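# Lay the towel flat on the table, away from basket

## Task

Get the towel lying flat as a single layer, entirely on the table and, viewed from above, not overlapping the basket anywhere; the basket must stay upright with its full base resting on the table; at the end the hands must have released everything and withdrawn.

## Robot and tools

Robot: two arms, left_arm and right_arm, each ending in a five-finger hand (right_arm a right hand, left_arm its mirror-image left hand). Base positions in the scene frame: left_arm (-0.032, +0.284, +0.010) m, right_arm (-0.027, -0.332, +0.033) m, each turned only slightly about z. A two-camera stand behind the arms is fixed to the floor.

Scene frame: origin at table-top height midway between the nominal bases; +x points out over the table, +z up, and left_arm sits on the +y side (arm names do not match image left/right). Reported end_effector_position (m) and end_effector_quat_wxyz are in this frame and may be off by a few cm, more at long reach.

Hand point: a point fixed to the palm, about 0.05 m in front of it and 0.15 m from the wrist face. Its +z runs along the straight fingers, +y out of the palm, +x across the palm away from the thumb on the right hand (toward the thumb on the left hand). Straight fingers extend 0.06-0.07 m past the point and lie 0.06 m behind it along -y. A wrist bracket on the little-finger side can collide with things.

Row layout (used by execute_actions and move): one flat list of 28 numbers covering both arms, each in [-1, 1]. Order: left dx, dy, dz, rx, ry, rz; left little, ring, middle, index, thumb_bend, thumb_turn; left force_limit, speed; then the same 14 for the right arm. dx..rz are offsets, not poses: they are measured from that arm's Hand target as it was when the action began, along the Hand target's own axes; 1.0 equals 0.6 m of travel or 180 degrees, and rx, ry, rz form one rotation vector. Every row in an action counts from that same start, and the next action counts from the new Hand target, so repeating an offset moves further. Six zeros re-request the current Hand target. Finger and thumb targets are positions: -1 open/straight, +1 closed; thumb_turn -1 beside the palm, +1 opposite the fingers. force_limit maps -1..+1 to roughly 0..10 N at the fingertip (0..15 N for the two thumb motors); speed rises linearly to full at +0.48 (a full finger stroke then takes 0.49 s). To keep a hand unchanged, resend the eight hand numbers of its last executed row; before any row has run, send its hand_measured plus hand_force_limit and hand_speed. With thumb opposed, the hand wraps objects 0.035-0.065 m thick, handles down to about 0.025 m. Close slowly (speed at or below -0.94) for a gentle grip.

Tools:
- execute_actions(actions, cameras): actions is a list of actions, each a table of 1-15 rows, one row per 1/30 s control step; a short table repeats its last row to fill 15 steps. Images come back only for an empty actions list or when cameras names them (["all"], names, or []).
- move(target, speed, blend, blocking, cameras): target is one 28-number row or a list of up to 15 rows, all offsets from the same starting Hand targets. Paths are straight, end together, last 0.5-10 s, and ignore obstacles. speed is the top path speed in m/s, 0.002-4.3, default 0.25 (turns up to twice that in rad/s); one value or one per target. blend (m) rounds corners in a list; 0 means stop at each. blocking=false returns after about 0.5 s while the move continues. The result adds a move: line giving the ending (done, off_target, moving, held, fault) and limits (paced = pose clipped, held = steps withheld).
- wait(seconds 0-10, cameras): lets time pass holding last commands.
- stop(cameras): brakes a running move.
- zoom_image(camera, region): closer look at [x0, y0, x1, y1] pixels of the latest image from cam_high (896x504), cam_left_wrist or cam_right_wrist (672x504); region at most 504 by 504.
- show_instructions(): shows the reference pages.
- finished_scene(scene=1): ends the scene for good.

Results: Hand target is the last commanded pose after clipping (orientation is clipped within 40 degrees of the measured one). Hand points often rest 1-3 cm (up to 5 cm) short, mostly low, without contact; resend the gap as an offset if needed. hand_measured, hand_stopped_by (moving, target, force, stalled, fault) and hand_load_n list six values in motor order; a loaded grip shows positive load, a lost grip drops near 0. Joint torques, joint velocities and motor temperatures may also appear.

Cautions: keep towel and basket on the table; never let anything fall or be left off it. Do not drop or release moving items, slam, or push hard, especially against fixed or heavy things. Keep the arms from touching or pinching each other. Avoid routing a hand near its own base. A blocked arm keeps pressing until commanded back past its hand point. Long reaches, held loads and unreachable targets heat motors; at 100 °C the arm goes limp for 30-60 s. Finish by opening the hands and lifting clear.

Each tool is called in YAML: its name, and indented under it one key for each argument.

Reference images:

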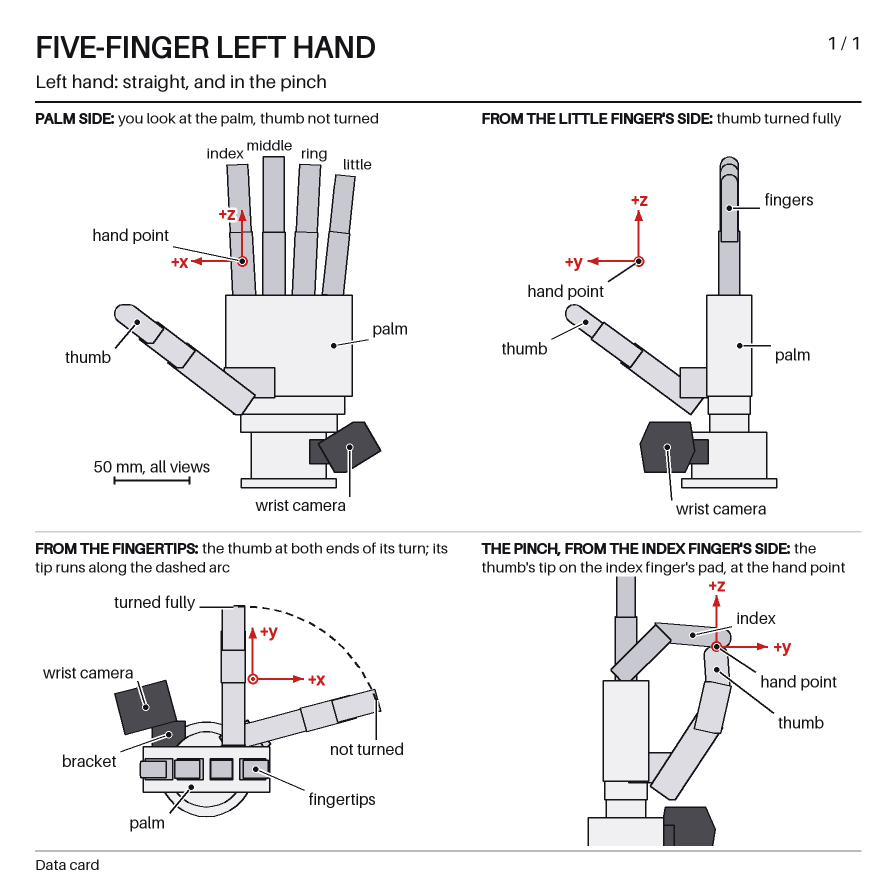

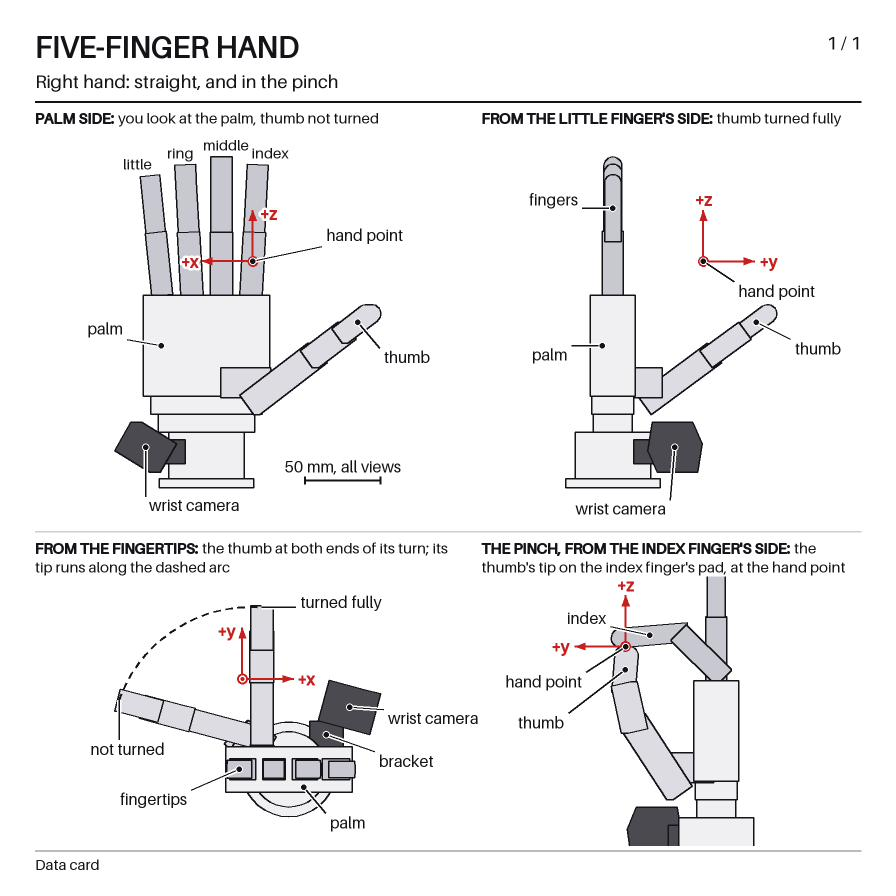

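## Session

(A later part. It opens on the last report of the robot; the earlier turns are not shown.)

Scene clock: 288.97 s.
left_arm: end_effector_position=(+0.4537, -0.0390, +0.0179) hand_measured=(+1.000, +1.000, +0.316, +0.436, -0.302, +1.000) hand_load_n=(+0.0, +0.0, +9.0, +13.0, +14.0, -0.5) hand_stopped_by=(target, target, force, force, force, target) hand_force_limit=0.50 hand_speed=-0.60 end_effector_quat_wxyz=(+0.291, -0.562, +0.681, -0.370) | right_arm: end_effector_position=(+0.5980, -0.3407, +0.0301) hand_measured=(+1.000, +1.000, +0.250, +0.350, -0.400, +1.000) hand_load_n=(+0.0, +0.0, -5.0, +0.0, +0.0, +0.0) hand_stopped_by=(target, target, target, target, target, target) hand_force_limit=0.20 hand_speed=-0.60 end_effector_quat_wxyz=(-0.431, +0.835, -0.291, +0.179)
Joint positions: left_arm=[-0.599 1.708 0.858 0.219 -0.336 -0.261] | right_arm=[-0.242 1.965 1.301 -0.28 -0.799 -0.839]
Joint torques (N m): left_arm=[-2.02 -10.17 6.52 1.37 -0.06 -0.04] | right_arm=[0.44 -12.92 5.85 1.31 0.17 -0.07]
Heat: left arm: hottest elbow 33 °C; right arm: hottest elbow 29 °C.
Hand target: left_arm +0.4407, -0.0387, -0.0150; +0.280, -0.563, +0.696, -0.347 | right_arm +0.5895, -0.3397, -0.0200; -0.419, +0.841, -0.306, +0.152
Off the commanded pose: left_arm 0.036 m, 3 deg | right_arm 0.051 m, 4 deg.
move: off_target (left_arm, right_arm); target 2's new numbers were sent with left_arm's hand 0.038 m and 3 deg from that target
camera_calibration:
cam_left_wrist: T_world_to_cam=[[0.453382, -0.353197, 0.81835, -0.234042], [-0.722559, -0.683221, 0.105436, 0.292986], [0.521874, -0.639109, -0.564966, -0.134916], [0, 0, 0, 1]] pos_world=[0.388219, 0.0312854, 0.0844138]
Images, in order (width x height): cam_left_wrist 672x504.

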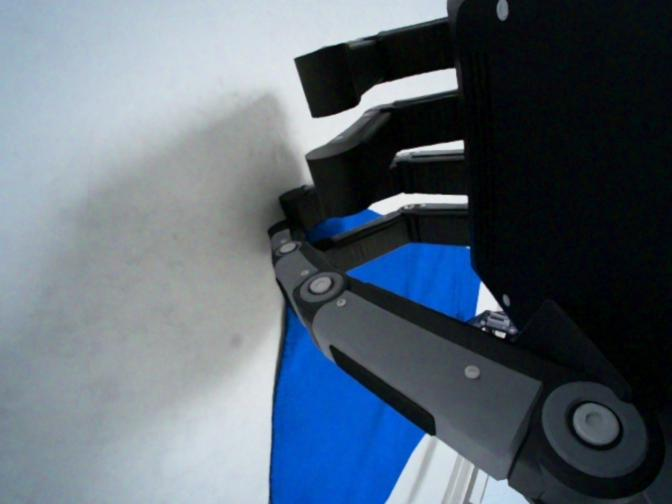

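move:
  target: [-0.003, -0.1, -0.07, 0,0,0, 1,1,0.6,0.6,0.2,1,0.5,-0.6, 0,0,0, 0,0,0, 1,1,0.25,0.35,-0.4,1,0.2,-0.6]
  speed: 0.08
  cameras: ["cam_left_wrist"]

Scene clock: 290.57 s.
left_arm: end_effector_position=(+0.4290, -0.0223, +0.0328) hand_measured=(+1.000, +1.000, +0.316, +0.436, -0.302, +1.000) hand_load_n=(+0.0, +0.0, +9.5, +13.0, +13.5, +0.0) hand_stopped_by=(target, target, force, force, force, target) hand_force_limit=0.50 hand_speed=-0.60 end_effector_quat_wxyz=(+0.277, -0.567, +0.704, -0.326) | right_arm: end_effector_position=(+0.5980, -0.3407, +0.0301) hand_measured=(+1.000, +1.000, +0.250, +0.350, -0.400, +1.000) hand_load_n=(+0.0, +0.0, -5.5, +0.0, +0.0, +0.0) hand_stopped_by=(target, target, target, target, target, target) hand_force_limit=0.20 hand_speed=-0.60 end_effector_quat_wxyz=(-0.431, +0.835, -0.291, +0.179)
Joint positions: left_arm=[-0.599 1.618 0.86 0.023 -0.332 -0.261] | right_arm=[-0.242 1.965 1.301 -0.28 -0.799 -0.839]
Joint torques (N m): left_arm=[-1.44 -13.98 11.52 0.72 -0.08 0] | right_arm=[0.5 -12.86 5.85 1.29 0.17 -0.06]
Heat: left arm: hottest elbow 33 °C; right arm: hottest elbow 29 °C.
Hand target: left_arm +0.4434, -0.0373, +0.0580; +0.280, -0.563, +0.696, -0.347 | right_arm +0.5895, -0.3397, -0.0200; -0.419, +0.841, -0.306, +0.152
Off the commanded pose: left_arm 0.033 m, 3 deg | right_arm 0.051 m, 4 deg.
move: off_target (left_arm, right_arm)
camera_calibration:
cam_left_wrist: T_world_to_cam=[[0.5197, -0.400729, 0.754539, -0.256578], [-0.714817, -0.687659, 0.127131, 0.280843], [0.46792, -0.605427, -0.643824, -0.0764564], [0, 0, 0, 1]] pos_world=[0.36987, 0.0440174, 0.108669]
Images, in order (width x height): cam_left_wrist 672x504.

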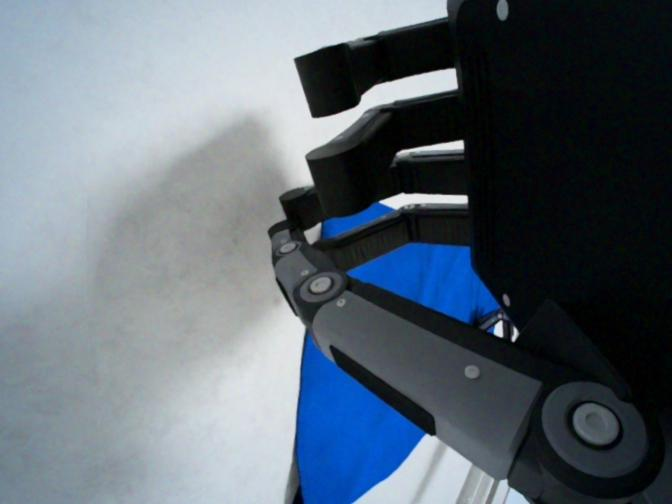

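move:
  target: [0, -0.04, -0.03, 0,0,0, 1,1,-1,-0.1,-0.7,1,0.5,-0.3, 0,0,0, 0,0,0, 1,1,0.25,0.35,-0.4,1,0.2,-0.6]
  speed: 0.1
  cameras: ["cam_left_wrist","cam_high"]

Scene clock: 292.07 s.
left_arm: end_effector_position=(+0.4307, -0.0237, +0.0636) hand_measured=(+1.000, +1.000, -1.000, -0.100, -0.700, +1.000) hand_load_n=(+0.5, +0.0, +0.0, +0.5, +0.0, +0.0) hand_stopped_by=(target, target, target, target, target, target) hand_force_limit=0.50 hand_speed=-0.30 end_effector_quat_wxyz=(+0.277, -0.567, +0.703, -0.327) | right_arm: end_effector_position=(+0.5980, -0.3407, +0.0301) hand_measured=(+1.000, +1.000, +0.250, +0.350, -0.400, +1.000) hand_load_n=(+0.5, +0.0, -5.0, +0.0, +0.0, +0.0) hand_stopped_by=(target, target, target, target, target, target) hand_force_limit=0.20 hand_speed=-0.60 end_effector_quat_wxyz=(-0.431, +0.835, -0.291, +0.179)
Joint positions: left_arm=[-0.599 1.562 0.894 -0.064 -0.331 -0.261] | right_arm=[-0.242 1.965 1.301 -0.28 -0.799 -0.839]
Joint torques (N m): left_arm=[-1.38 -13.51 12 0.91 -0.1 0.01] | right_arm=[0.56 -12.86 5.86 1.31 0.17 -0.07]
Heat: left arm: hottest elbow 33 °C; right arm: hottest elbow 29 °C.
Hand target: left_arm +0.4436, -0.0374, +0.0881; +0.280, -0.563, +0.696, -0.347 | right_arm +0.5895, -0.3397, -0.0200; -0.419, +0.841, -0.306, +0.152
Off the commanded pose: left_arm 0.031 m, 2 deg | right_arm 0.051 m, 4 deg.
move: off_target (left_arm, right_arm)
camera_calibration:
cam_left_wrist: T_world_to_cam=[[0.517583, -0.399224, 0.756788, -0.280329], [-0.715512, -0.686966, 0.126962, 0.277545], [0.469201, -0.607204, -0.641212, -0.0590137], [0, 0, 0, 1]] pos_world=[0.37137, 0.0429166, 0.139072]
Images, in order (width x height): cam_high 896x504, cam_left_wrist 672x504.

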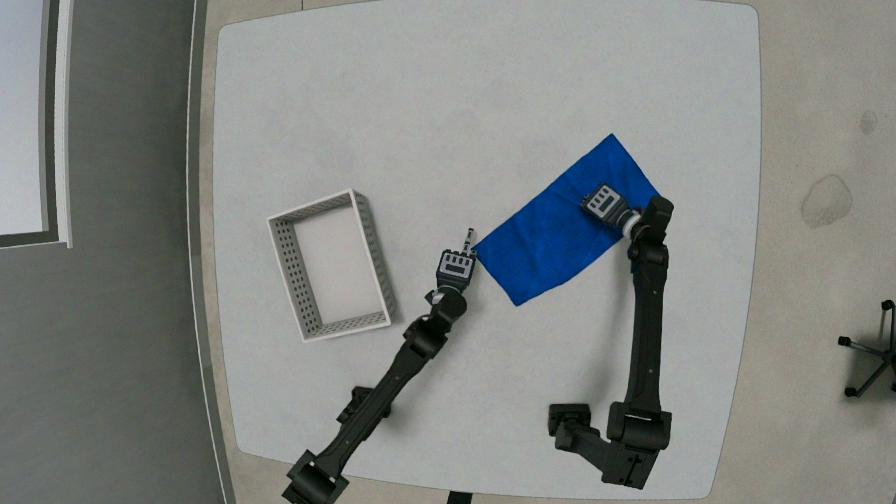

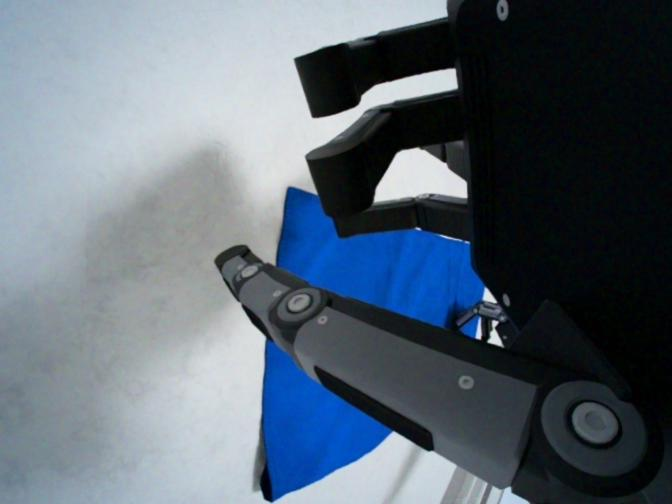

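move:
  target:
    - [0.0134, 0.1327, 0.0954, 0,0,0, 1,1,-1,-0.1,-0.7,1,0.2,-0.3, 0,0,0, 0,0,0, 1,1,0.25,0.35,-0.4,1,0.2,-0.6]
    - [0.0134, 0.1367, 0.0984, 0,0,0, 1,1,-1,0.1,-0.5,1,0.2,-0.6, 0,0,0, 0,0,0, 1,1,0.25,0.35,-0.4,1,0.2,-0.6]
    - [0.0134, 0.1433, 0.1034, 0,0,0, 1,1,-1,0.25,-0.35,1,0.2,-0.6, 0,0,0, 0,0,0, 1,1,0.25,0.35,-0.4,1,0.2,-0.6]
    - [0.0134, 0.1473, 0.1064, 0,0,0, 1,1,-1,0.35,-0.25,1,0.3,-0.6, 0,0,0, 0,0,0, 1,1,0.25,0.35,-0.4,1,0.2,-0.6]
  speed: 0.12
  cameras: ["cam_left_wrist"]

Scene clock: 297.27 s.
left_arm: end_effector_position=(+0.4518, -0.0463, +0.0148) hand_measured=(+1.000, +1.000, -1.000, +0.348, -0.264, +1.000) hand_load_n=(+0.0, +0.0, +0.0, +5.0, +11.0, -2.5) hand_stopped_by=(target, target, target, target, force, target) hand_force_limit=0.30 hand_speed=-0.60 end_effector_quat_wxyz=(+0.290, -0.562, +0.680, -0.371) | right_arm: end_effector_position=(+0.5980, -0.3407, +0.0301) hand_measured=(+1.000, +1.000, +0.250, +0.350, -0.400, +1.000) hand_load_n=(+0.0, +0.0, -5.0, +0.0, +0.0, +0.0) hand_stopped_by=(target, target, target, target, target, target) hand_force_limit=0.20 hand_speed=-0.60 end_effector_quat_wxyz=(-0.431, +0.835, -0.291, +0.179)
Joint positions: left_arm=[-0.613 1.72 0.863 0.223 -0.345 -0.271] | right_arm=[-0.242 1.965 1.301 -0.28 -0.799 -0.839]
Joint torques (N m): left_arm=[-1.67 -9.82 6.24 1.61 -0.11 -0.01] | right_arm=[0.5 -12.86 5.85 1.29 0.17 -0.07]
Heat: left arm: hottest elbow 33 °C; right arm: hottest elbow 29 °C.
Hand target: left_arm +0.4398, -0.0447, -0.0209; +0.281, -0.563, +0.696, -0.347 | right_arm +0.5895, -0.3397, -0.0200; -0.419, +0.841, -0.306, +0.152
Off the commanded pose: left_arm 0.038 m, 3 deg | right_arm 0.051 m, 4 deg.
move: off_target (left_arm, right_arm); target 2's new numbers were sent with left_arm's hand 0.039 m and 3 deg from that target; target 3's new numbers were sent with left_arm's hand 0.041 m and 4 deg from that target; target 4's new numbers were sent with left_arm's hand 0.040 m and 4 deg from that target
camera_calibration:
cam_left_wrist: T_world_to_cam=[[0.453162, -0.351368, 0.819259, -0.233034], [-0.723436, -0.681942, 0.107684, 0.287373], [0.52085, -0.641479, -0.563223, -0.139999], [0, 0, 0, 1]] pos_world=[0.386417, 0.0242849, 0.0811194]
Images, in order (width x height): cam_left_wrist 672x504.

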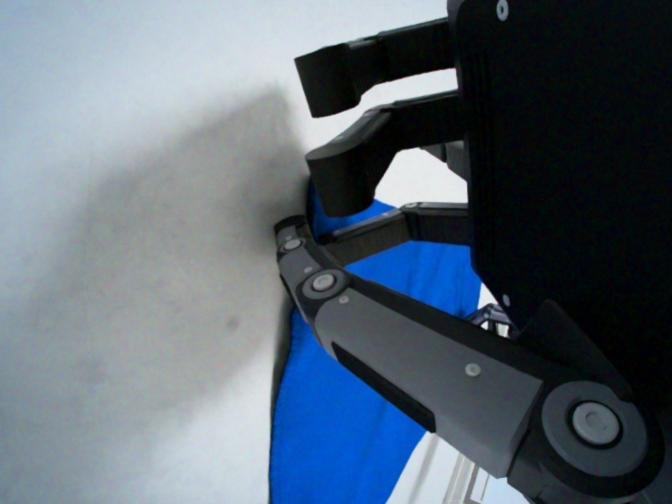

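move:
  target:
    - [0,0.004,0.003, 0,0,0, 1,1,0.2,0.348,-0.264,1,0.3,-0.6, 0,0,0, 0,0,0, 1,1,0.25,0.35,-0.4,1,0.2,-0.6]
    - [0,0.004,0.003, 0,0,0, 1,1,0.6,0.6,0.2,1,0.6,-0.6, 0,0,0, 0,0,0, 1,1,0.25,0.35,-0.4,1,0.2,-0.6]
  speed: 0.12
  cameras: ["cam_left_wrist"]

Scene clock: 299.97 s.
left_arm: end_effector_position=(+0.4588, -0.0515, +0.0195) hand_measured=(+1.000, +1.000, +0.266, +0.376, -0.258, +1.000) hand_load_n=(+0.0, +0.0, +9.0, +9.0, +13.5, -6.5) hand_stopped_by=(target, target, force, force, force, target) hand_force_limit=0.60 hand_speed=-0.60 end_effector_quat_wxyz=(+0.293, -0.561, +0.671, -0.386) | right_arm: end_effector_position=(+0.5980, -0.3406, +0.0302) hand_measured=(+1.000, +1.000, +0.250, +0.350, -0.400, +1.000) hand_load_n=(+0.0, +0.0, -5.0, +0.0, +0.0, +0.0) hand_stopped_by=(target, target, target, target, target, target) hand_force_limit=0.20 hand_speed=-0.60 end_effector_quat_wxyz=(-0.431, +0.835, -0.291, +0.179)
Joint positions: left_arm=[-0.613 1.729 0.867 0.264 -0.346 -0.274] | right_arm=[-0.242 1.965 1.301 -0.28 -0.799 -0.839]
Joint torques (N m): left_arm=[-1.73 -10.34 5.83 0.31 -0.07 0] | right_arm=[0.5 -12.92 5.86 1.29 0.19 -0.07]
Heat: left arm: hottest elbow 33 °C; right arm: hottest elbow 29 °C.
Hand target: left_arm +0.4398, -0.0448, -0.0239; +0.280, -0.563, +0.696, -0.347 | right_arm +0.5895, -0.3397, -0.0200; -0.419, +0.841, -0.306, +0.152
Off the commanded pose: left_arm 0.048 m, 5 deg | right_arm 0.051 m, 4 deg.
move: off_target (left_arm, right_arm); target 2's new numbers were sent with left_arm's hand 0.050 m and 6 deg from that target
camera_calibration:
cam_left_wrist: T_world_to_cam=[[0.430395, -0.331341, 0.839627, -0.230784], [-0.725204, -0.680773, 0.103089, 0.289401], [0.537437, -0.65327, -0.533291, -0.153191], [0, 0, 0, 1]] pos_world=[0.391533, 0.0204728, 0.0822427]
Images, in order (width x height): cam_left_wrist 672x504.

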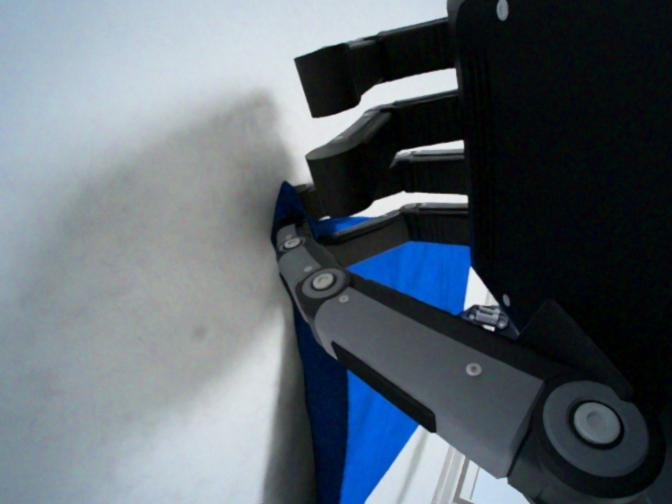

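move:
  target:
    - [0.006,-0.2366,-0.1126, 0,0,0, 1,1,0.6,0.6,0.2,1,0.6,-0.6, 0,-0.1597,-0.1204, 0,0,0, 1,1,0.25,0.35,-0.4,1,0.2,-0.6]
    - [0.1526,-0.5215,-0.2883, 0,0,0, 1,1,0.6,0.6,0.2,1,0.6,-0.6, -0.0292,-0.1467,-0.3592, 0,0,0, 1,1,0.25,0.35,-0.4,1,0.2,-0.6]
  speed: [0.12,0.15]
  cameras: ["all"]

Scene clock: 304.63 s.
left_arm: end_effector_position=(+0.4624, -0.1300, +0.3151) hand_measured=(+1.000, +1.000, +0.266, +0.376, -0.258, +1.000) hand_load_n=(+0.0, +0.0, +9.5, +9.0, +13.0, -8.0) hand_stopped_by=(target, target, force, force, force, target) hand_force_limit=0.60 hand_speed=-0.60 end_effector_quat_wxyz=(+0.281, -0.563, +0.701, -0.335) | right_arm: end_effector_position=(+0.5017, -0.4160, +0.1733) hand_measured=(+1.000, +1.000, +0.250, +0.350, -0.400, +1.000) hand_load_n=(+0.0, +0.0, +0.0, +0.0, +0.0, +0.0) hand_stopped_by=(target, target, target, target, target, target) hand_force_limit=0.20 hand_speed=-0.60 end_effector_quat_wxyz=(-0.420, +0.840, -0.310, +0.146)
Joint positions: left_arm=[-0.729 1.583 1.622 -0.785 -0.429 -0.344] | right_arm=[-0.42 1.674 1.339 -0.864 -0.864 -1.078]
Joint torques (N m): left_arm=[-1.67 -13.27 15.21 0.79 -0.31 -0.05] | right_arm=[-0.38 -17.44 7.79 -0.08 -0.64 -0.15]
Heat: left arm: hottest elbow 33 °C; right arm: hottest elbow 29 °C.
Hand target: left_arm +0.4696, -0.1447, +0.3301; +0.280, -0.563, +0.696, -0.347 | right_arm +0.4997, -0.4198, +0.1801; -0.419, +0.841, -0.306, +0.152
Off the commanded pose: left_arm 0.022 m, 2 deg | right_arm 0.008 m, 1 deg.
move: off_target (left_arm)
camera_calibration:
cam_left_wrist: T_world_to_cam=[[0.501277, -0.39863, 0.767994, -0.52553], [-0.721459, -0.682568, 0.116614, 0.201831], [0.477722, -0.612532, -0.629751, 0.0146065], [0, 0, 0, 1]] pos_world=[0.402071, -0.0627818, 0.389266]
cam_right_wrist: T_world_to_cam=[[-0.18892, -0.579141, -0.793035, -0.00366036], [-0.981351, 0.0821613, 0.17378, 0.492172], [-0.0354866, 0.811076, -0.583863, 0.569988], [0, 0, 0, 1]] pos_world=[0.502529, -0.504861, 0.244362]

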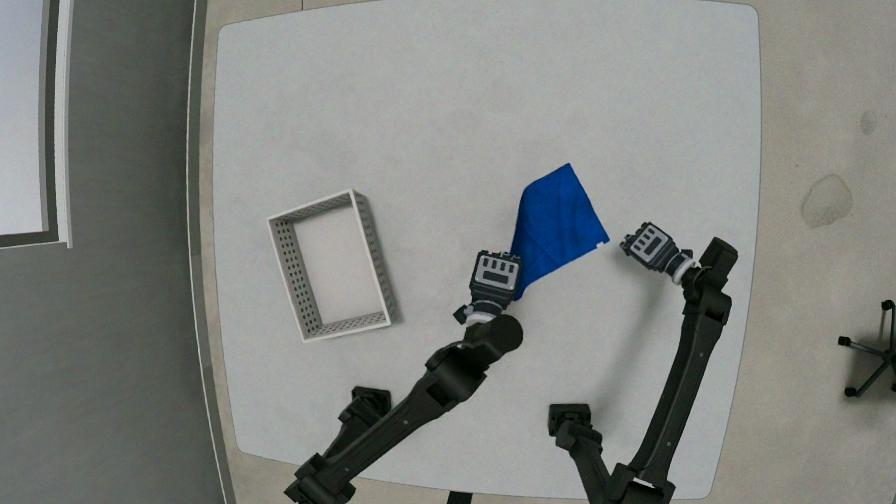

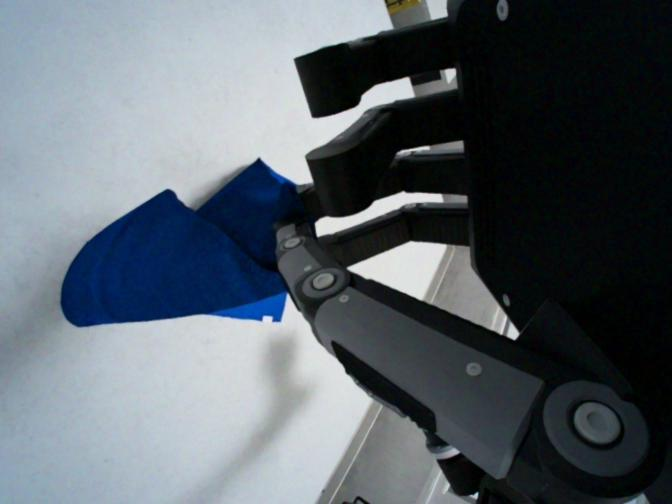

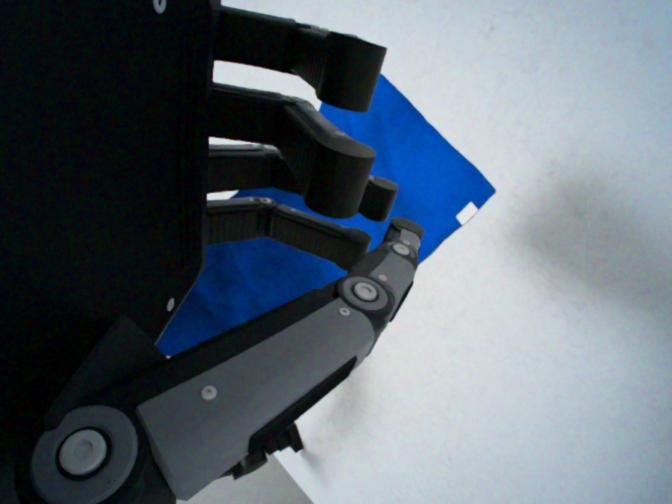

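zoom_image:
  camera: "cam_left_wrist"
  region: [40, 130, 320, 350]

zoom_image:
  camera: "cam_high"
  region: [460, 150, 640, 320]

Scaled by 1.800 from the camera's 672x504 image, which has a finer 960x720 frame.

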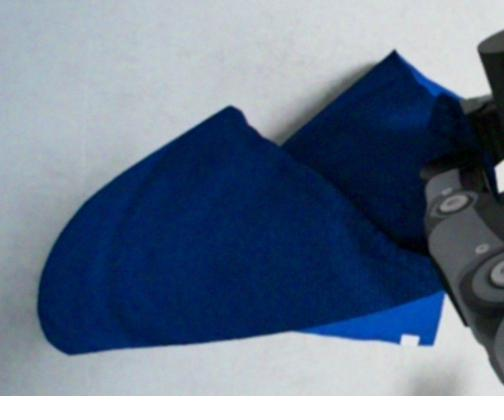

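Scaled by 2.800 from the camera's 896x504 image, which has a finer 1280x720 frame.

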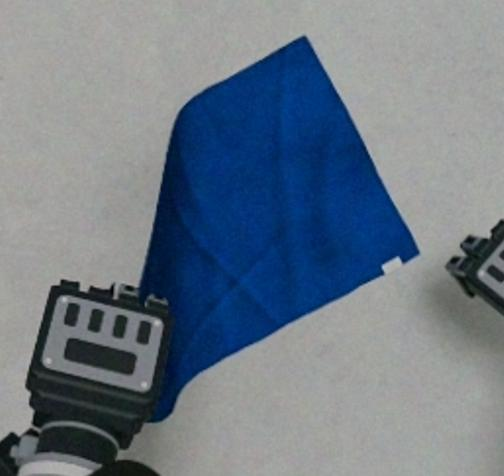

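move:
  target: [0,0,0, 0,0,0, 1,1,0.6,0.6,0.2,1,0.6,-0.6, 0.108,-0.115,0.4022, 0,-0.102,-0.0769, 1,1,-1,-0.1,-0.7,1,0.2,-0.3]
  speed: 0.25
  cameras: ["all"]

Scene clock: 309.10 s.
left_arm: end_effector_position=(+0.4624, -0.1300, +0.3151) hand_measured=(+1.000, +1.000, +0.266, +0.376, -0.258, +1.000) hand_load_n=(+0.0, +0.0, +10.0, +9.0, +13.0, -7.5) hand_stopped_by=(target, target, force, force, force, target) hand_force_limit=0.60 hand_speed=-0.60 end_effector_quat_wxyz=(+0.281, -0.563, +0.701, -0.335) | right_arm: end_effector_position=(+0.6877, -0.2810, +0.0939) hand_measured=(+1.000, +1.000, -1.000, -0.100, -0.700, +1.000) hand_load_n=(+0.0, +0.0, +0.0, +0.0, +0.0, +0.0) hand_stopped_by=(target, target, target, target, target, target) hand_force_limit=0.20 hand_speed=-0.30 end_effector_quat_wxyz=(-0.441, +0.884, -0.141, +0.061)
Joint positions: left_arm=[-0.729 1.583 1.622 -0.785 -0.429 -0.344] | right_arm=[-0.132 2.284 2.087 -1.123 -0.897 -1.234]
Joint torques (N m): left_arm=[-1.96 -13.33 15.21 0.8 -0.31 -0.07] | right_arm=[0.38 -21.95 11.79 -0.21 -0.68 -0.12]
Heat: left arm: hottest elbow 34 °C; right arm: hottest elbow 30 °C.
Hand target: left_arm +0.4696, -0.1447, +0.3301; +0.280, -0.563, +0.696, -0.347 | right_arm +0.6997, -0.2820, +0.0896; -0.441, +0.885, -0.133, +0.065
Off the commanded pose: left_arm 0.022 m, 2 deg | right_arm 0.013 m, 1 deg.
move: off_target (left_arm, right_arm)
camera_calibration:
cam_left_wrist: T_world_to_cam=[[0.501332, -0.398315, 0.768122, -0.525582], [-0.721348, -0.682652, 0.11681, 0.201704], [0.477832, -0.612644, -0.629559, 0.0144807], [0, 0, 0, 1]] pos_world=[0.402071, -0.0627821, 0.389267]
cam_right_wrist: T_world_to_cam=[[0.0459988, -0.606407, -0.793822, -0.122475], [-0.937988, -0.299558, 0.174482, 0.540309], [-0.343603, 0.73657, -0.582582, 0.611525], [0, 0, 0, 1]] pos_world=[0.722559, -0.362847, 0.164766]

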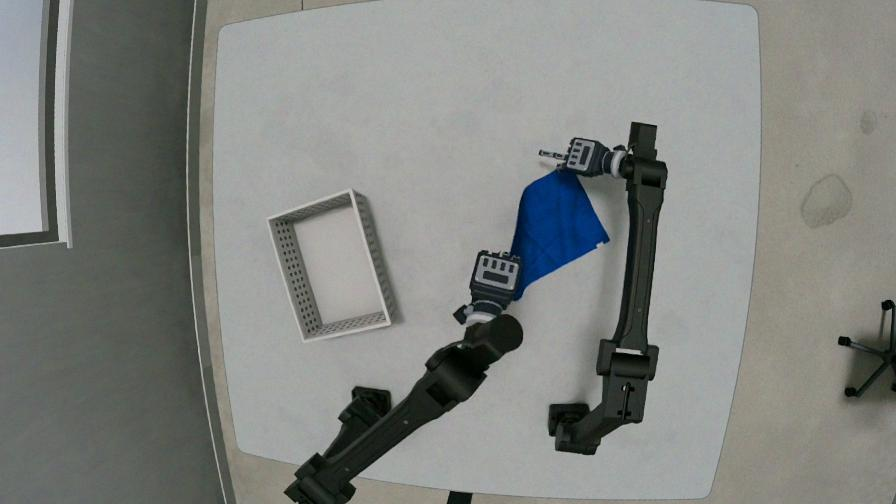

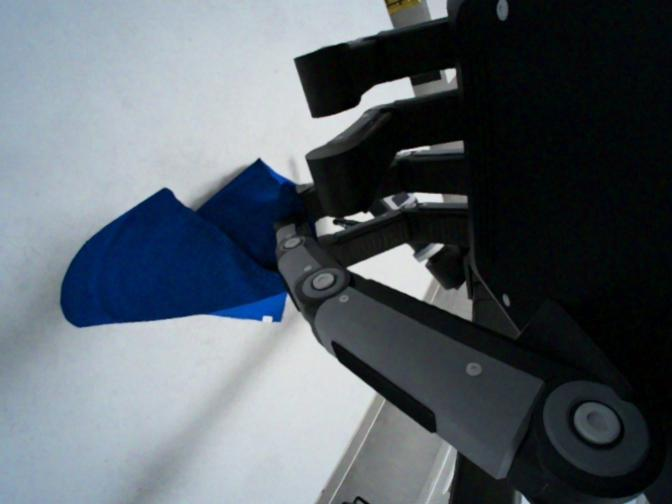

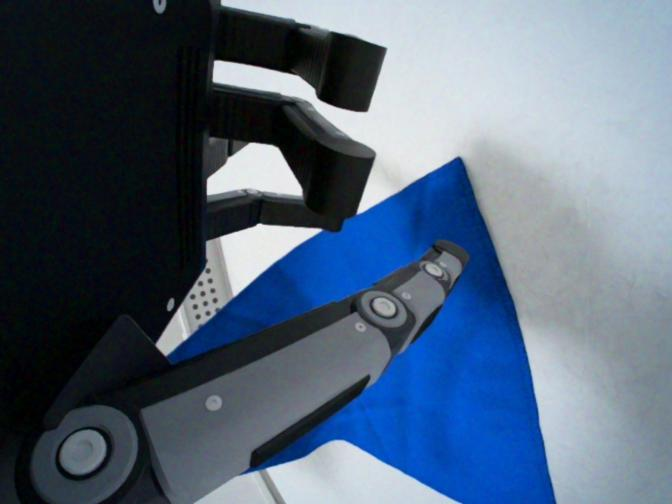

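move:
  target: [0,0,0, 0,0,0, 1,1,0.6,0.6,0.2,1,0.6,-0.6, 0.0052,0.121,0.115, 0,0,0, 1,1,-1,-0.1,-0.7,1,0.2,-0.3]
  speed: 0.12
  cameras: ["cam_right_wrist"]

Scene clock: 310.73 s.
left_arm: end_effector_position=(+0.4624, -0.1300, +0.3151) hand_measured=(+1.000, +1.000, +0.266, +0.376, -0.258, +1.000) hand_load_n=(+0.0, +0.0, +10.0, +9.0, +13.5, -8.0) hand_stopped_by=(target, target, force, force, force, target) hand_force_limit=0.60 hand_speed=-0.60 end_effector_quat_wxyz=(+0.281, -0.563, +0.701, -0.335) | right_arm: end_effector_position=(+0.7105, -0.2812, +0.0369) hand_measured=(+1.000, +1.000, -1.000, -0.100, -0.700, +1.000) hand_load_n=(+0.0, +0.0, +0.0, -1.0, +0.0, +0.5) hand_stopped_by=(target, target, target, target, target, target) hand_force_limit=0.20 hand_speed=-0.30 end_effector_quat_wxyz=(-0.447, +0.881, -0.130, +0.086)
Joint positions: left_arm=[-0.729 1.583 1.622 -0.785 -0.429 -0.344] | right_arm=[-0.131 2.361 2.069 -0.965 -0.907 -1.224]
Joint torques (N m): left_arm=[-1.85 -13.45 15.16 0.81 -0.3 -0.07] | right_arm=[1.44 -20.66 6.63 1.26 -0.2 -0.07]
Heat: left arm: hottest elbow 34 °C; right arm: hottest elbow 30 °C.
Hand target: left_arm +0.4696, -0.1447, +0.3301; +0.280, -0.563, +0.696, -0.347 | right_arm +0.7060, -0.2720, -0.0098; -0.441, +0.885, -0.133, +0.066
Off the commanded pose: left_arm 0.022 m, 2 deg | right_arm 0.048 m, 3 deg.
move: off_target (left_arm, right_arm)
camera_calibration:
cam_right_wrist: T_world_to_cam=[[0.0883112, -0.602681, -0.79308, -0.197886], [-0.947091, -0.297453, 0.120581, 0.580678], [-0.308576, 0.740471, -0.597063, 0.563175], [0, 0, 0, 1]] pos_world=[0.741213, -0.363553, 0.109293]
Images, in order (width x height): cam_right_wrist 672x504.

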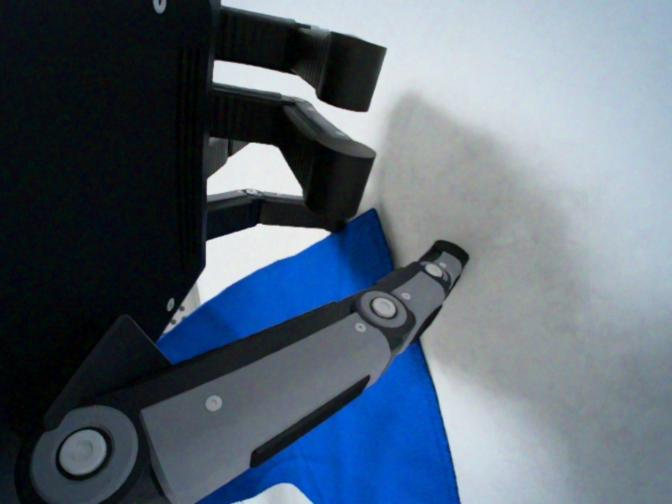

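move:
  target:
    - [0,0,0, 0,0,0, 1,1,0.6,0.6,0.2,1,0.6,-0.6, -0.025,-0.0713,-0.0437, 0,0,0, 1,1,-1,-0.1,-0.7,1,0.2,-0.3]
    - [0,0,0, 0,0,0, 1,1,0.6,0.6,0.2,1,0.6,-0.6, -0.025,0.0018,0.0115, 0,0,0, 1,1,-1,-0.1,-0.7,1,0.2,-0.3]
  speed: 0.12
  cameras: ["cam_right_wrist"]

Scene clock: 312.93 s.
left_arm: end_effector_position=(+0.4624, -0.1300, +0.3151) hand_measured=(+1.000, +1.000, +0.266, +0.376, -0.258, +1.000) hand_load_n=(+0.0, +0.0, +9.5, +9.0, +13.0, -7.5) hand_stopped_by=(target, target, force, force, force, target) hand_force_limit=0.60 hand_speed=-0.60 end_effector_quat_wxyz=(+0.281, -0.563, +0.701, -0.335) | right_arm: end_effector_position=(+0.7023, -0.2693, +0.0351) hand_measured=(+1.000, +1.000, -1.000, -0.100, -0.700, +1.000) hand_load_n=(+0.0, +0.0, +0.0, -1.0, +1.0, +1.5) hand_stopped_by=(target, target, target, target, target, target) hand_force_limit=0.20 hand_speed=-0.30 end_effector_quat_wxyz=(-0.448, +0.880, -0.132, +0.085)
Joint positions: left_arm=[-0.729 1.583 1.622 -0.785 -0.429 -0.344] | right_arm=[-0.117 2.331 2.004 -0.91 -0.905 -1.194]
Joint torques (N m): left_arm=[-1.73 -13.27 15.17 0.77 -0.31 -0.07] | right_arm=[1.08 -20.72 5.07 1.4 -0.16 -0.21]
Heat: left arm: hottest elbow 34 °C; right arm: hottest elbow 30 °C.
Hand target: left_arm +0.4696, -0.1447, +0.3301; +0.280, -0.563, +0.696, -0.347 | right_arm +0.6931, -0.2631, -0.0148; -0.441, +0.885, -0.133, +0.066
Off the commanded pose: left_arm 0.022 m, 2 deg | right_arm 0.051 m, 2 deg.
move: off_target (left_arm, right_arm)
camera_calibration:
cam_right_wrist: T_world_to_cam=[[0.0839671, -0.599464, -0.795985, -0.187405], [-0.947857, -0.294501, 0.121804, 0.577899], [-0.307436, 0.744253, -0.592934, 0.550764], [0, 0, 0, 1]] pos_world=[0.732826, -0.352058, 0.107005]
Images, in order (width x height): cam_right_wrist 672x504.

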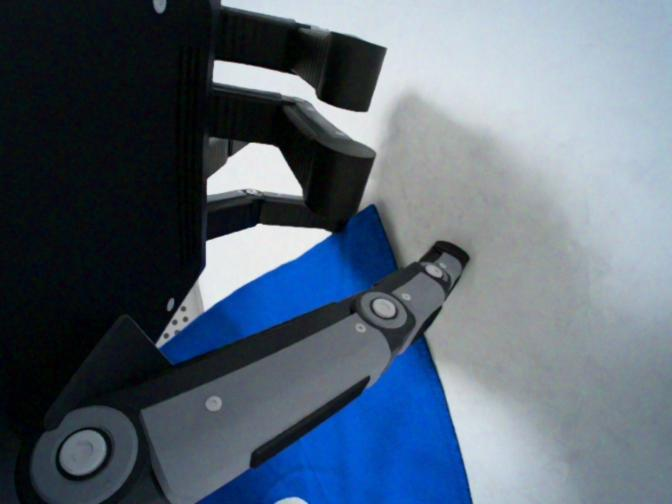

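move:
  target:
    - [0,0,0, 0,0,0, 1,1,0.6,0.6,0.2,1,0.6,-0.6, 0,-0.0998,-0.0752, 0,0,0, 1,1,-1,-0.1,-0.7,1,0.2,-0.3]
    - [0,0,0, 0,0,0, 1,1,0.6,0.6,0.2,1,0.6,-0.6, -0.0341,-0.0819,-0.0298, 0,0,0, 1,1,-1,-0.1,-0.7,1,0.2,-0.3]
    - [0,0,0, 0,0,0, 1,1,0.6,0.6,0.2,1,0.6,-0.6, -0.0341,-0.0153,0.0203, 0,0,0, 1,1,-1,-0.1,-0.7,1,0.2,-0.3]
  speed: 0.12
  cameras: ["cam_right_wrist"]

Scene clock: 316.07 s.
left_arm: end_effector_position=(+0.4624, -0.1300, +0.3151) hand_measured=(+1.000, +1.000, +0.266, +0.376, -0.258, +1.000) hand_load_n=(+0.0, +0.0, +9.5, +9.0, +13.0, -8.0) hand_stopped_by=(target, target, force, force, force, target) hand_force_limit=0.60 hand_speed=-0.60 end_effector_quat_wxyz=(+0.281, -0.563, +0.701, -0.335) | right_arm: end_effector_position=(+0.6860, -0.2486, +0.0348) hand_measured=(+1.000, +1.000, -1.000, -0.100, -0.700, +1.000) hand_load_n=(+0.0, +0.0, +0.0, +0.0, +1.0, +3.0) hand_stopped_by=(target, target, target, target, target, target) hand_force_limit=0.20 hand_speed=-0.30 end_effector_quat_wxyz=(-0.450, +0.879, -0.138, +0.081)
Joint positions: left_arm=[-0.729 1.583 1.622 -0.785 -0.429 -0.344] | right_arm=[-0.091 2.279 1.905 -0.834 -0.898 -1.143]
Joint torques (N m): left_arm=[-1.9 -13.39 15.17 0.76 -0.29 -0.07] | right_arm=[1.2 -19.9 5.11 1.65 -0.11 -0.29]
Heat: left arm: hottest elbow 34 °C; right arm: hottest elbow 30 °C.
Hand target: left_arm +0.4696, -0.1447, +0.3301; +0.280, -0.563, +0.696, -0.347 | right_arm +0.6781, -0.2425, -0.0147; -0.441, +0.885, -0.133, +0.066
Off the commanded pose: left_arm 0.022 m, 2 deg | right_arm 0.051 m, 2 deg.
move: off_target (left_arm, right_arm)
camera_calibration:
cam_right_wrist: T_world_to_cam=[[0.0713291, -0.595492, -0.800188, -0.164068], [-0.948091, -0.289721, 0.131094, 0.569675], [-0.309896, 0.749301, -0.585246, 0.532911], [0, 0, 0, 1]] pos_world=[0.716954, -0.331965, 0.105918]
Images, in order (width x height): cam_right_wrist 672x504.

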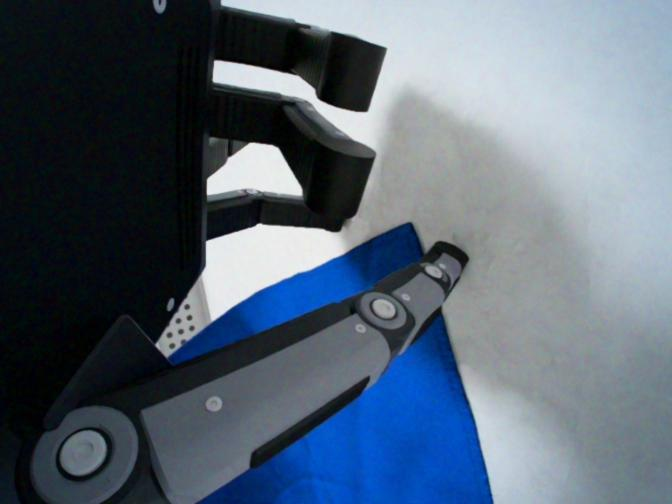

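move:
  target:
    - [0,0,0, 0,0,0, 1,1,0.6,0.6,0.2,1,0.6,-0.6, 0.0239,-0.1108,-0.0744, 0,0,0, 1,1,-1,-0.1,-0.7,1,0.2,-0.3]
    - [0,0,0, 0,0,0, 1,1,0.6,0.6,0.2,1,0.6,-0.6, -0.0293,-0.0687,-0.075, 0,0,0, 1,1,-1,-0.1,-0.7,1,0.2,-0.3]
  speed: 0.12
  cameras: ["cam_right_wrist","cam_high"]

Scene clock: 318.57 s.
left_arm: end_effector_position=(+0.4624, -0.1300, +0.3151) hand_measured=(+1.000, +1.000, +0.266, +0.376, -0.258, +1.000) hand_load_n=(+0.0, +0.0, +10.0, +9.5, +13.5, -8.0) hand_stopped_by=(target, target, force, force, force, target) hand_force_limit=0.60 hand_speed=-0.60 end_effector_quat_wxyz=(+0.281, -0.563, +0.701, -0.335) | right_arm: end_effector_position=(+0.6563, -0.2479, +0.0386) hand_measured=(+1.000, +1.000, -1.000, -0.100, -0.700, +1.000) hand_load_n=(+0.0, +0.0, +0.0, +0.0, +0.0, +0.0) hand_stopped_by=(target, target, target, target, target, target) hand_force_limit=0.20 hand_speed=-0.30 end_effector_quat_wxyz=(-0.442, +0.884, -0.143, +0.053)
Joint positions: left_arm=[-0.729 1.583 1.622 -0.785 -0.429 -0.344] | right_arm=[-0.089 2.236 1.846 -0.897 -0.891 -1.171]
Joint torques (N m): left_arm=[-1.79 -13.27 15.24 0.85 -0.3 -0.07] | right_arm=[0.38 -25.41 6.34 0.79 -0.48 -0.13]
Heat: left arm: hottest elbow 35 °C; right arm: hottest elbow 30 °C.
Hand target: left_arm +0.4696, -0.1447, +0.3301; +0.280, -0.563, +0.696, -0.347 | right_arm +0.6579, -0.2480, +0.0451; -0.441, +0.885, -0.133, +0.065
Off the commanded pose: left_arm 0.022 m, 2 deg | right_arm 0.007 m, 2 deg.
move: off_target (left_arm)
camera_calibration:
cam_right_wrist: T_world_to_cam=[[0.0355765, -0.601984, -0.797715, -0.136708], [-0.93427, -0.303413, 0.187299, 0.526471], [-0.354788, 0.738617, -0.57321, 0.551697], [0, 0, 0, 1]] pos_world=[0.692465, -0.330052, 0.108577]
Images, in order (width x height): cam_high 896x504, cam_right_wrist 672x504.

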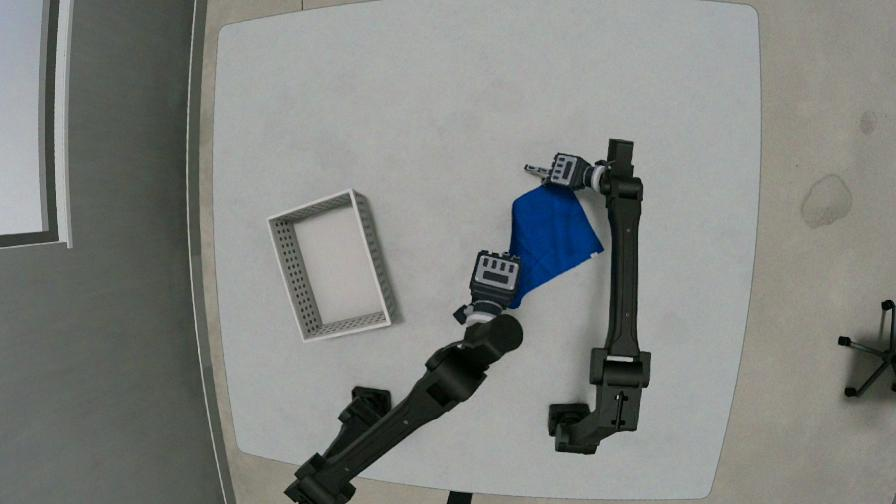

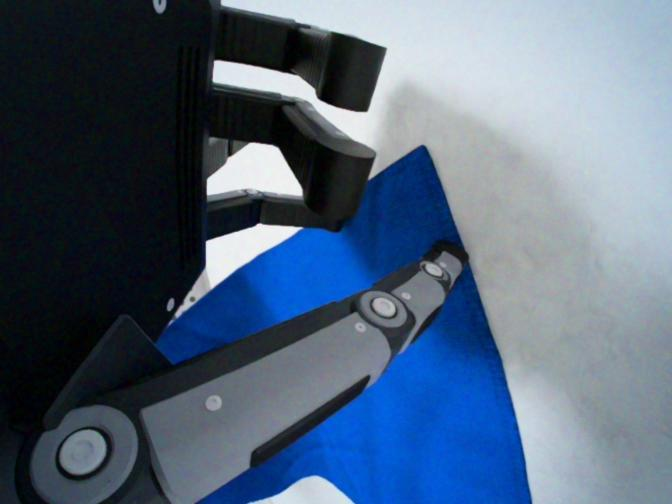

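move:
  target:
    - [0,0,0, 0,0,0, 1,1,0.6,0.6,0.2,1,0.6,-0.6, 0,0.0799,0.0602, 0,0,0, 1,1,-1,-0.1,-0.7,1,0.2,-0.3]
    - [0,0,0, 0,0,0, 1,1,0.6,0.6,0.2,1,0.6,-0.6, 0,0.0799,0.0602, 0,0,0, 1,1,-1,0.1,-0.5,1,0.2,-0.6]
  speed: 0.12
  cameras: ["cam_right_wrist"]

Scene clock: 320.53 s.
left_arm: end_effector_position=(+0.4624, -0.1300, +0.3151) hand_measured=(+1.000, +1.000, +0.266, +0.376, -0.258, +1.000) hand_load_n=(+0.0, +0.0, +9.5, +9.0, +13.0, -8.0) hand_stopped_by=(target, target, force, force, force, target) hand_force_limit=0.60 hand_speed=-0.60 end_effector_quat_wxyz=(+0.281, -0.563, +0.701, -0.335) | right_arm: end_effector_position=(+0.6692, -0.2471, +0.0330) hand_measured=(+1.000, +1.000, -1.000, +0.100, -0.500, +1.000) hand_load_n=(+0.0, +0.0, +0.0, -1.0, +0.0, +0.0) hand_stopped_by=(target, target, target, target, target, target) hand_force_limit=0.20 hand_speed=-0.60 end_effector_quat_wxyz=(-0.449, +0.880, -0.129, +0.087)
Joint positions: left_arm=[-0.729 1.583 1.622 -0.785 -0.429 -0.344] | right_arm=[-0.089 2.23 1.811 -0.784 -0.899 -1.159]
Joint torques (N m): left_arm=[-1.79 -13.27 15.2 0.77 -0.31 -0.08] | right_arm=[0.38 -19.14 5.2 0.99 -0.2 -0.26]
Heat: left arm: hottest elbow 35 °C; right arm: hottest elbow 30 °C.
Hand target: left_arm +0.4696, -0.1447, +0.3301; +0.280, -0.563, +0.696, -0.347 | right_arm +0.6579, -0.2478, -0.0148; -0.441, +0.885, -0.133, +0.066
Off the commanded pose: left_arm 0.022 m, 2 deg | right_arm 0.049 m, 3 deg.
move: off_target (left_arm, right_arm); target 2's new numbers were sent with right_arm's hand 0.051 m and 2 deg from that target
camera_calibration:
cam_right_wrist: T_world_to_cam=[[0.0923658, -0.598022, -0.79614, -0.178229], [-0.946989, -0.299841, 0.115359, 0.551623], [-0.307702, 0.74328, -0.594015, 0.52278], [0, 0, 0, 1]] pos_world=[0.699704, -0.329758, 0.10501]
Images, in order (width x height): cam_right_wrist 672x504.

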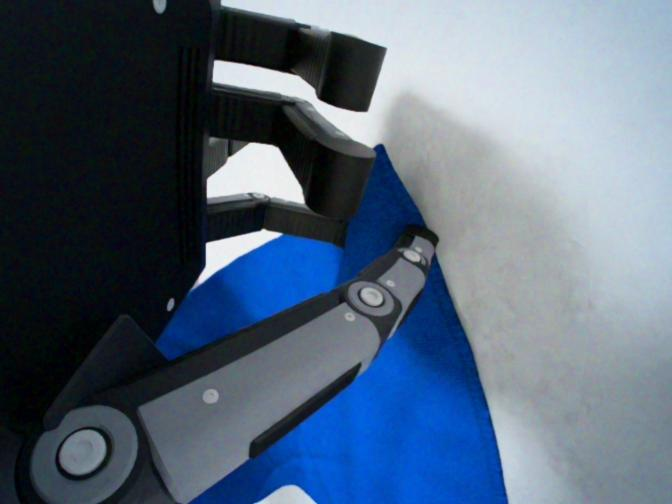

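move:
  target:
    - [0,0,0, 0,0,0, 1,1,0.6,0.6,0.2,1,0.6,-0.6, 0,0.0067,0.005, 0,0,0, 1,1,-1,0.25,-0.35,1,0.2,-0.6]
    - [0,0,0, 0,0,0, 1,1,0.6,0.6,0.2,1,0.6,-0.6, 0,0.0107,0.008, 0,0,0, 1,1,-1,0.35,-0.25,1,0.3,-0.6]
  speed: 0.12
  cameras: ["cam_right_wrist"]

Scene clock: 322.53 s.
left_arm: end_effector_position=(+0.4624, -0.1300, +0.3151) hand_measured=(+1.000, +1.000, +0.266, +0.376, -0.258, +1.000) hand_load_n=(+0.0, +0.0, +10.0, +9.5, +13.5, -8.0) hand_stopped_by=(target, target, force, force, force, target) hand_force_limit=0.60 hand_speed=-0.60 end_effector_quat_wxyz=(+0.281, -0.563, +0.701, -0.335) | right_arm: end_effector_position=(+0.6690, -0.2484, +0.0281) hand_measured=(+1.000, +1.000, -1.000, +0.344, -0.266, +1.000) hand_load_n=(+0.0, +0.0, +0.0, +8.0, +9.5, -1.5) hand_stopped_by=(target, target, target, force, force, target) hand_force_limit=0.30 hand_speed=-0.60 end_effector_quat_wxyz=(-0.448, +0.880, -0.126, +0.090)
Joint positions: left_arm=[-0.729 1.583 1.622 -0.785 -0.429 -0.344] | right_arm=[-0.09 2.232 1.801 -0.769 -0.896 -1.165]
Joint torques (N m): left_arm=[-1.96 -13.33 15.23 0.8 -0.3 -0.07] | right_arm=[0.38 -18.49 5.52 1.03 -0.28 -0.2]
Heat: left arm: hottest elbow 35 °C; right arm: hottest elbow 30 °C.
Hand target: left_arm +0.4696, -0.1447, +0.3301; +0.280, -0.563, +0.696, -0.347 | right_arm +0.6579, -0.2481, -0.0228; -0.441, +0.885, -0.133, +0.066
Off the commanded pose: left_arm 0.022 m, 2 deg | right_arm 0.052 m, 3 deg.
move: off_target (left_arm, right_arm); target 2's new numbers were sent with right_arm's hand 0.053 m and 3 deg from that target
camera_calibration:
cam_right_wrist: T_world_to_cam=[[0.0993072, -0.601031, -0.793032, -0.188439], [-0.94736, -0.300895, 0.109413, 0.551762], [-0.30438, 0.740421, -0.599274, 0.517973], [0, 0, 0, 1]] pos_world=[0.699092, -0.330754, 0.1006]
Images, in order (width x height): cam_right_wrist 672x504.

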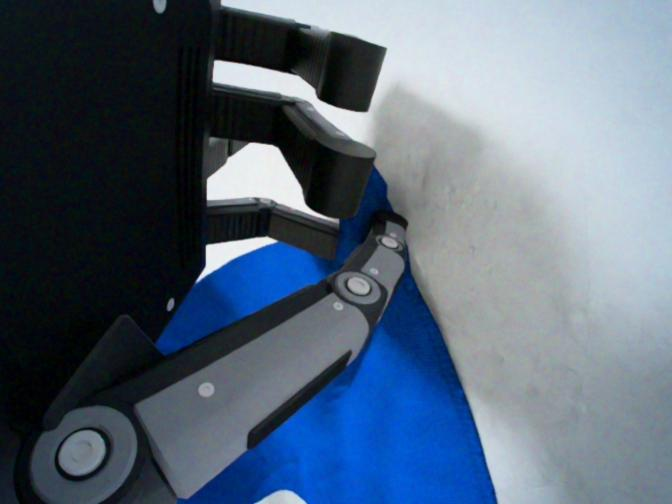

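Good bunch: index 8 N, thumb 9.5 N. Middle next, then squeeze.

move:
  target:
    - [0,0,0, 0,0,0, 1,1,0.6,0.6,0.2,1,0.6,-0.6, 0,0.004,0.003, 0,0,0, 1,1,0.2,0.344,-0.266,1,0.3,-0.6]
    - [0,0,0, 0,0,0, 1,1,0.6,0.6,0.2,1,0.6,-0.6, 0,0.004,0.003, 0,0,0, 1,1,0.6,0.6,0.2,1,0.6,-0.6]
  speed: 0.12
  cameras: ["cam_right_wrist"]

Scene clock: 325.10 s.
left_arm: end_effector_position=(+0.4624, -0.1300, +0.3151) hand_measured=(+1.000, +1.000, +0.266, +0.376, -0.258, +1.000) hand_load_n=(+0.0, +0.5, +10.0, +9.0, +13.5, -7.5) hand_stopped_by=(target, target, force, force, force, target) hand_force_limit=0.60 hand_speed=-0.60 end_effector_quat_wxyz=(+0.281, -0.563, +0.701, -0.335) | right_arm: end_effector_position=(+0.6729, -0.2305, +0.0304) hand_measured=(+1.000, +1.000, +0.276, +0.364, -0.262, +1.000) hand_load_n=(+0.0, +0.0, +9.0, +9.0, +14.0, -1.0) hand_stopped_by=(target, target, force, force, force, target) hand_force_limit=0.60 hand_speed=-0.60 end_effector_quat_wxyz=(-0.456, +0.878, -0.106, +0.097)
Joint positions: left_arm=[-0.729 1.583 1.622 -0.785 -0.429 -0.344] | right_arm=[-0.067 2.232 1.799 -0.739 -0.91 -1.168]
Joint torques (N m): left_arm=[-1.9 -13.45 15.21 0.75 -0.3 -0.08] | right_arm=[-1.38 -18.2 5.49 0.18 0.22 -0.16]
Heat: left arm: hottest elbow 36 °C; right arm: hottest elbow 30 °C.
Hand target: left_arm +0.4696, -0.1447, +0.3301; +0.280, -0.563, +0.696, -0.347 | right_arm +0.6578, -0.2479, -0.0260; -0.441, +0.885, -0.133, +0.065
Off the commanded pose: left_arm 0.022 m, 2 deg | right_arm 0.061 m, 5 deg.
move: off_target (left_arm, right_arm); target 2's new numbers were sent with right_arm's hand 0.060 m and 5 deg from that target
camera_calibration:
cam_right_wrist: T_world_to_cam=[[0.142279, -0.589248, -0.795326, -0.202336], [-0.940877, -0.330062, 0.0762223, 0.55055], [-0.307421, 0.737459, -0.601371, 0.508706], [0, 0, 0, 1]] pos_world=[0.703175, -0.31266, 0.103033]
Images, in order (width x height): cam_right_wrist 672x504.

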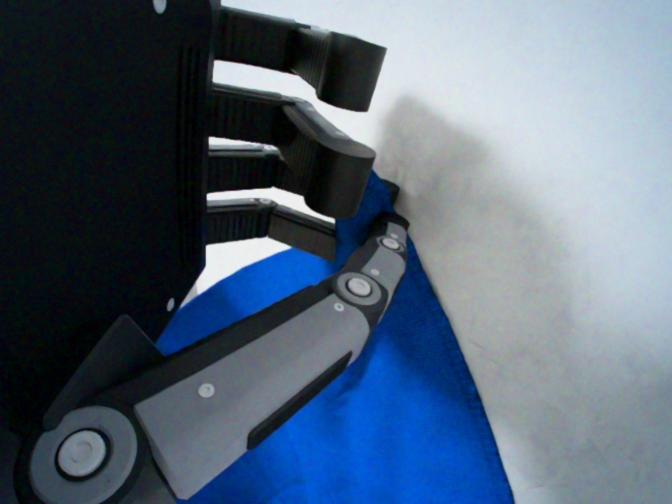

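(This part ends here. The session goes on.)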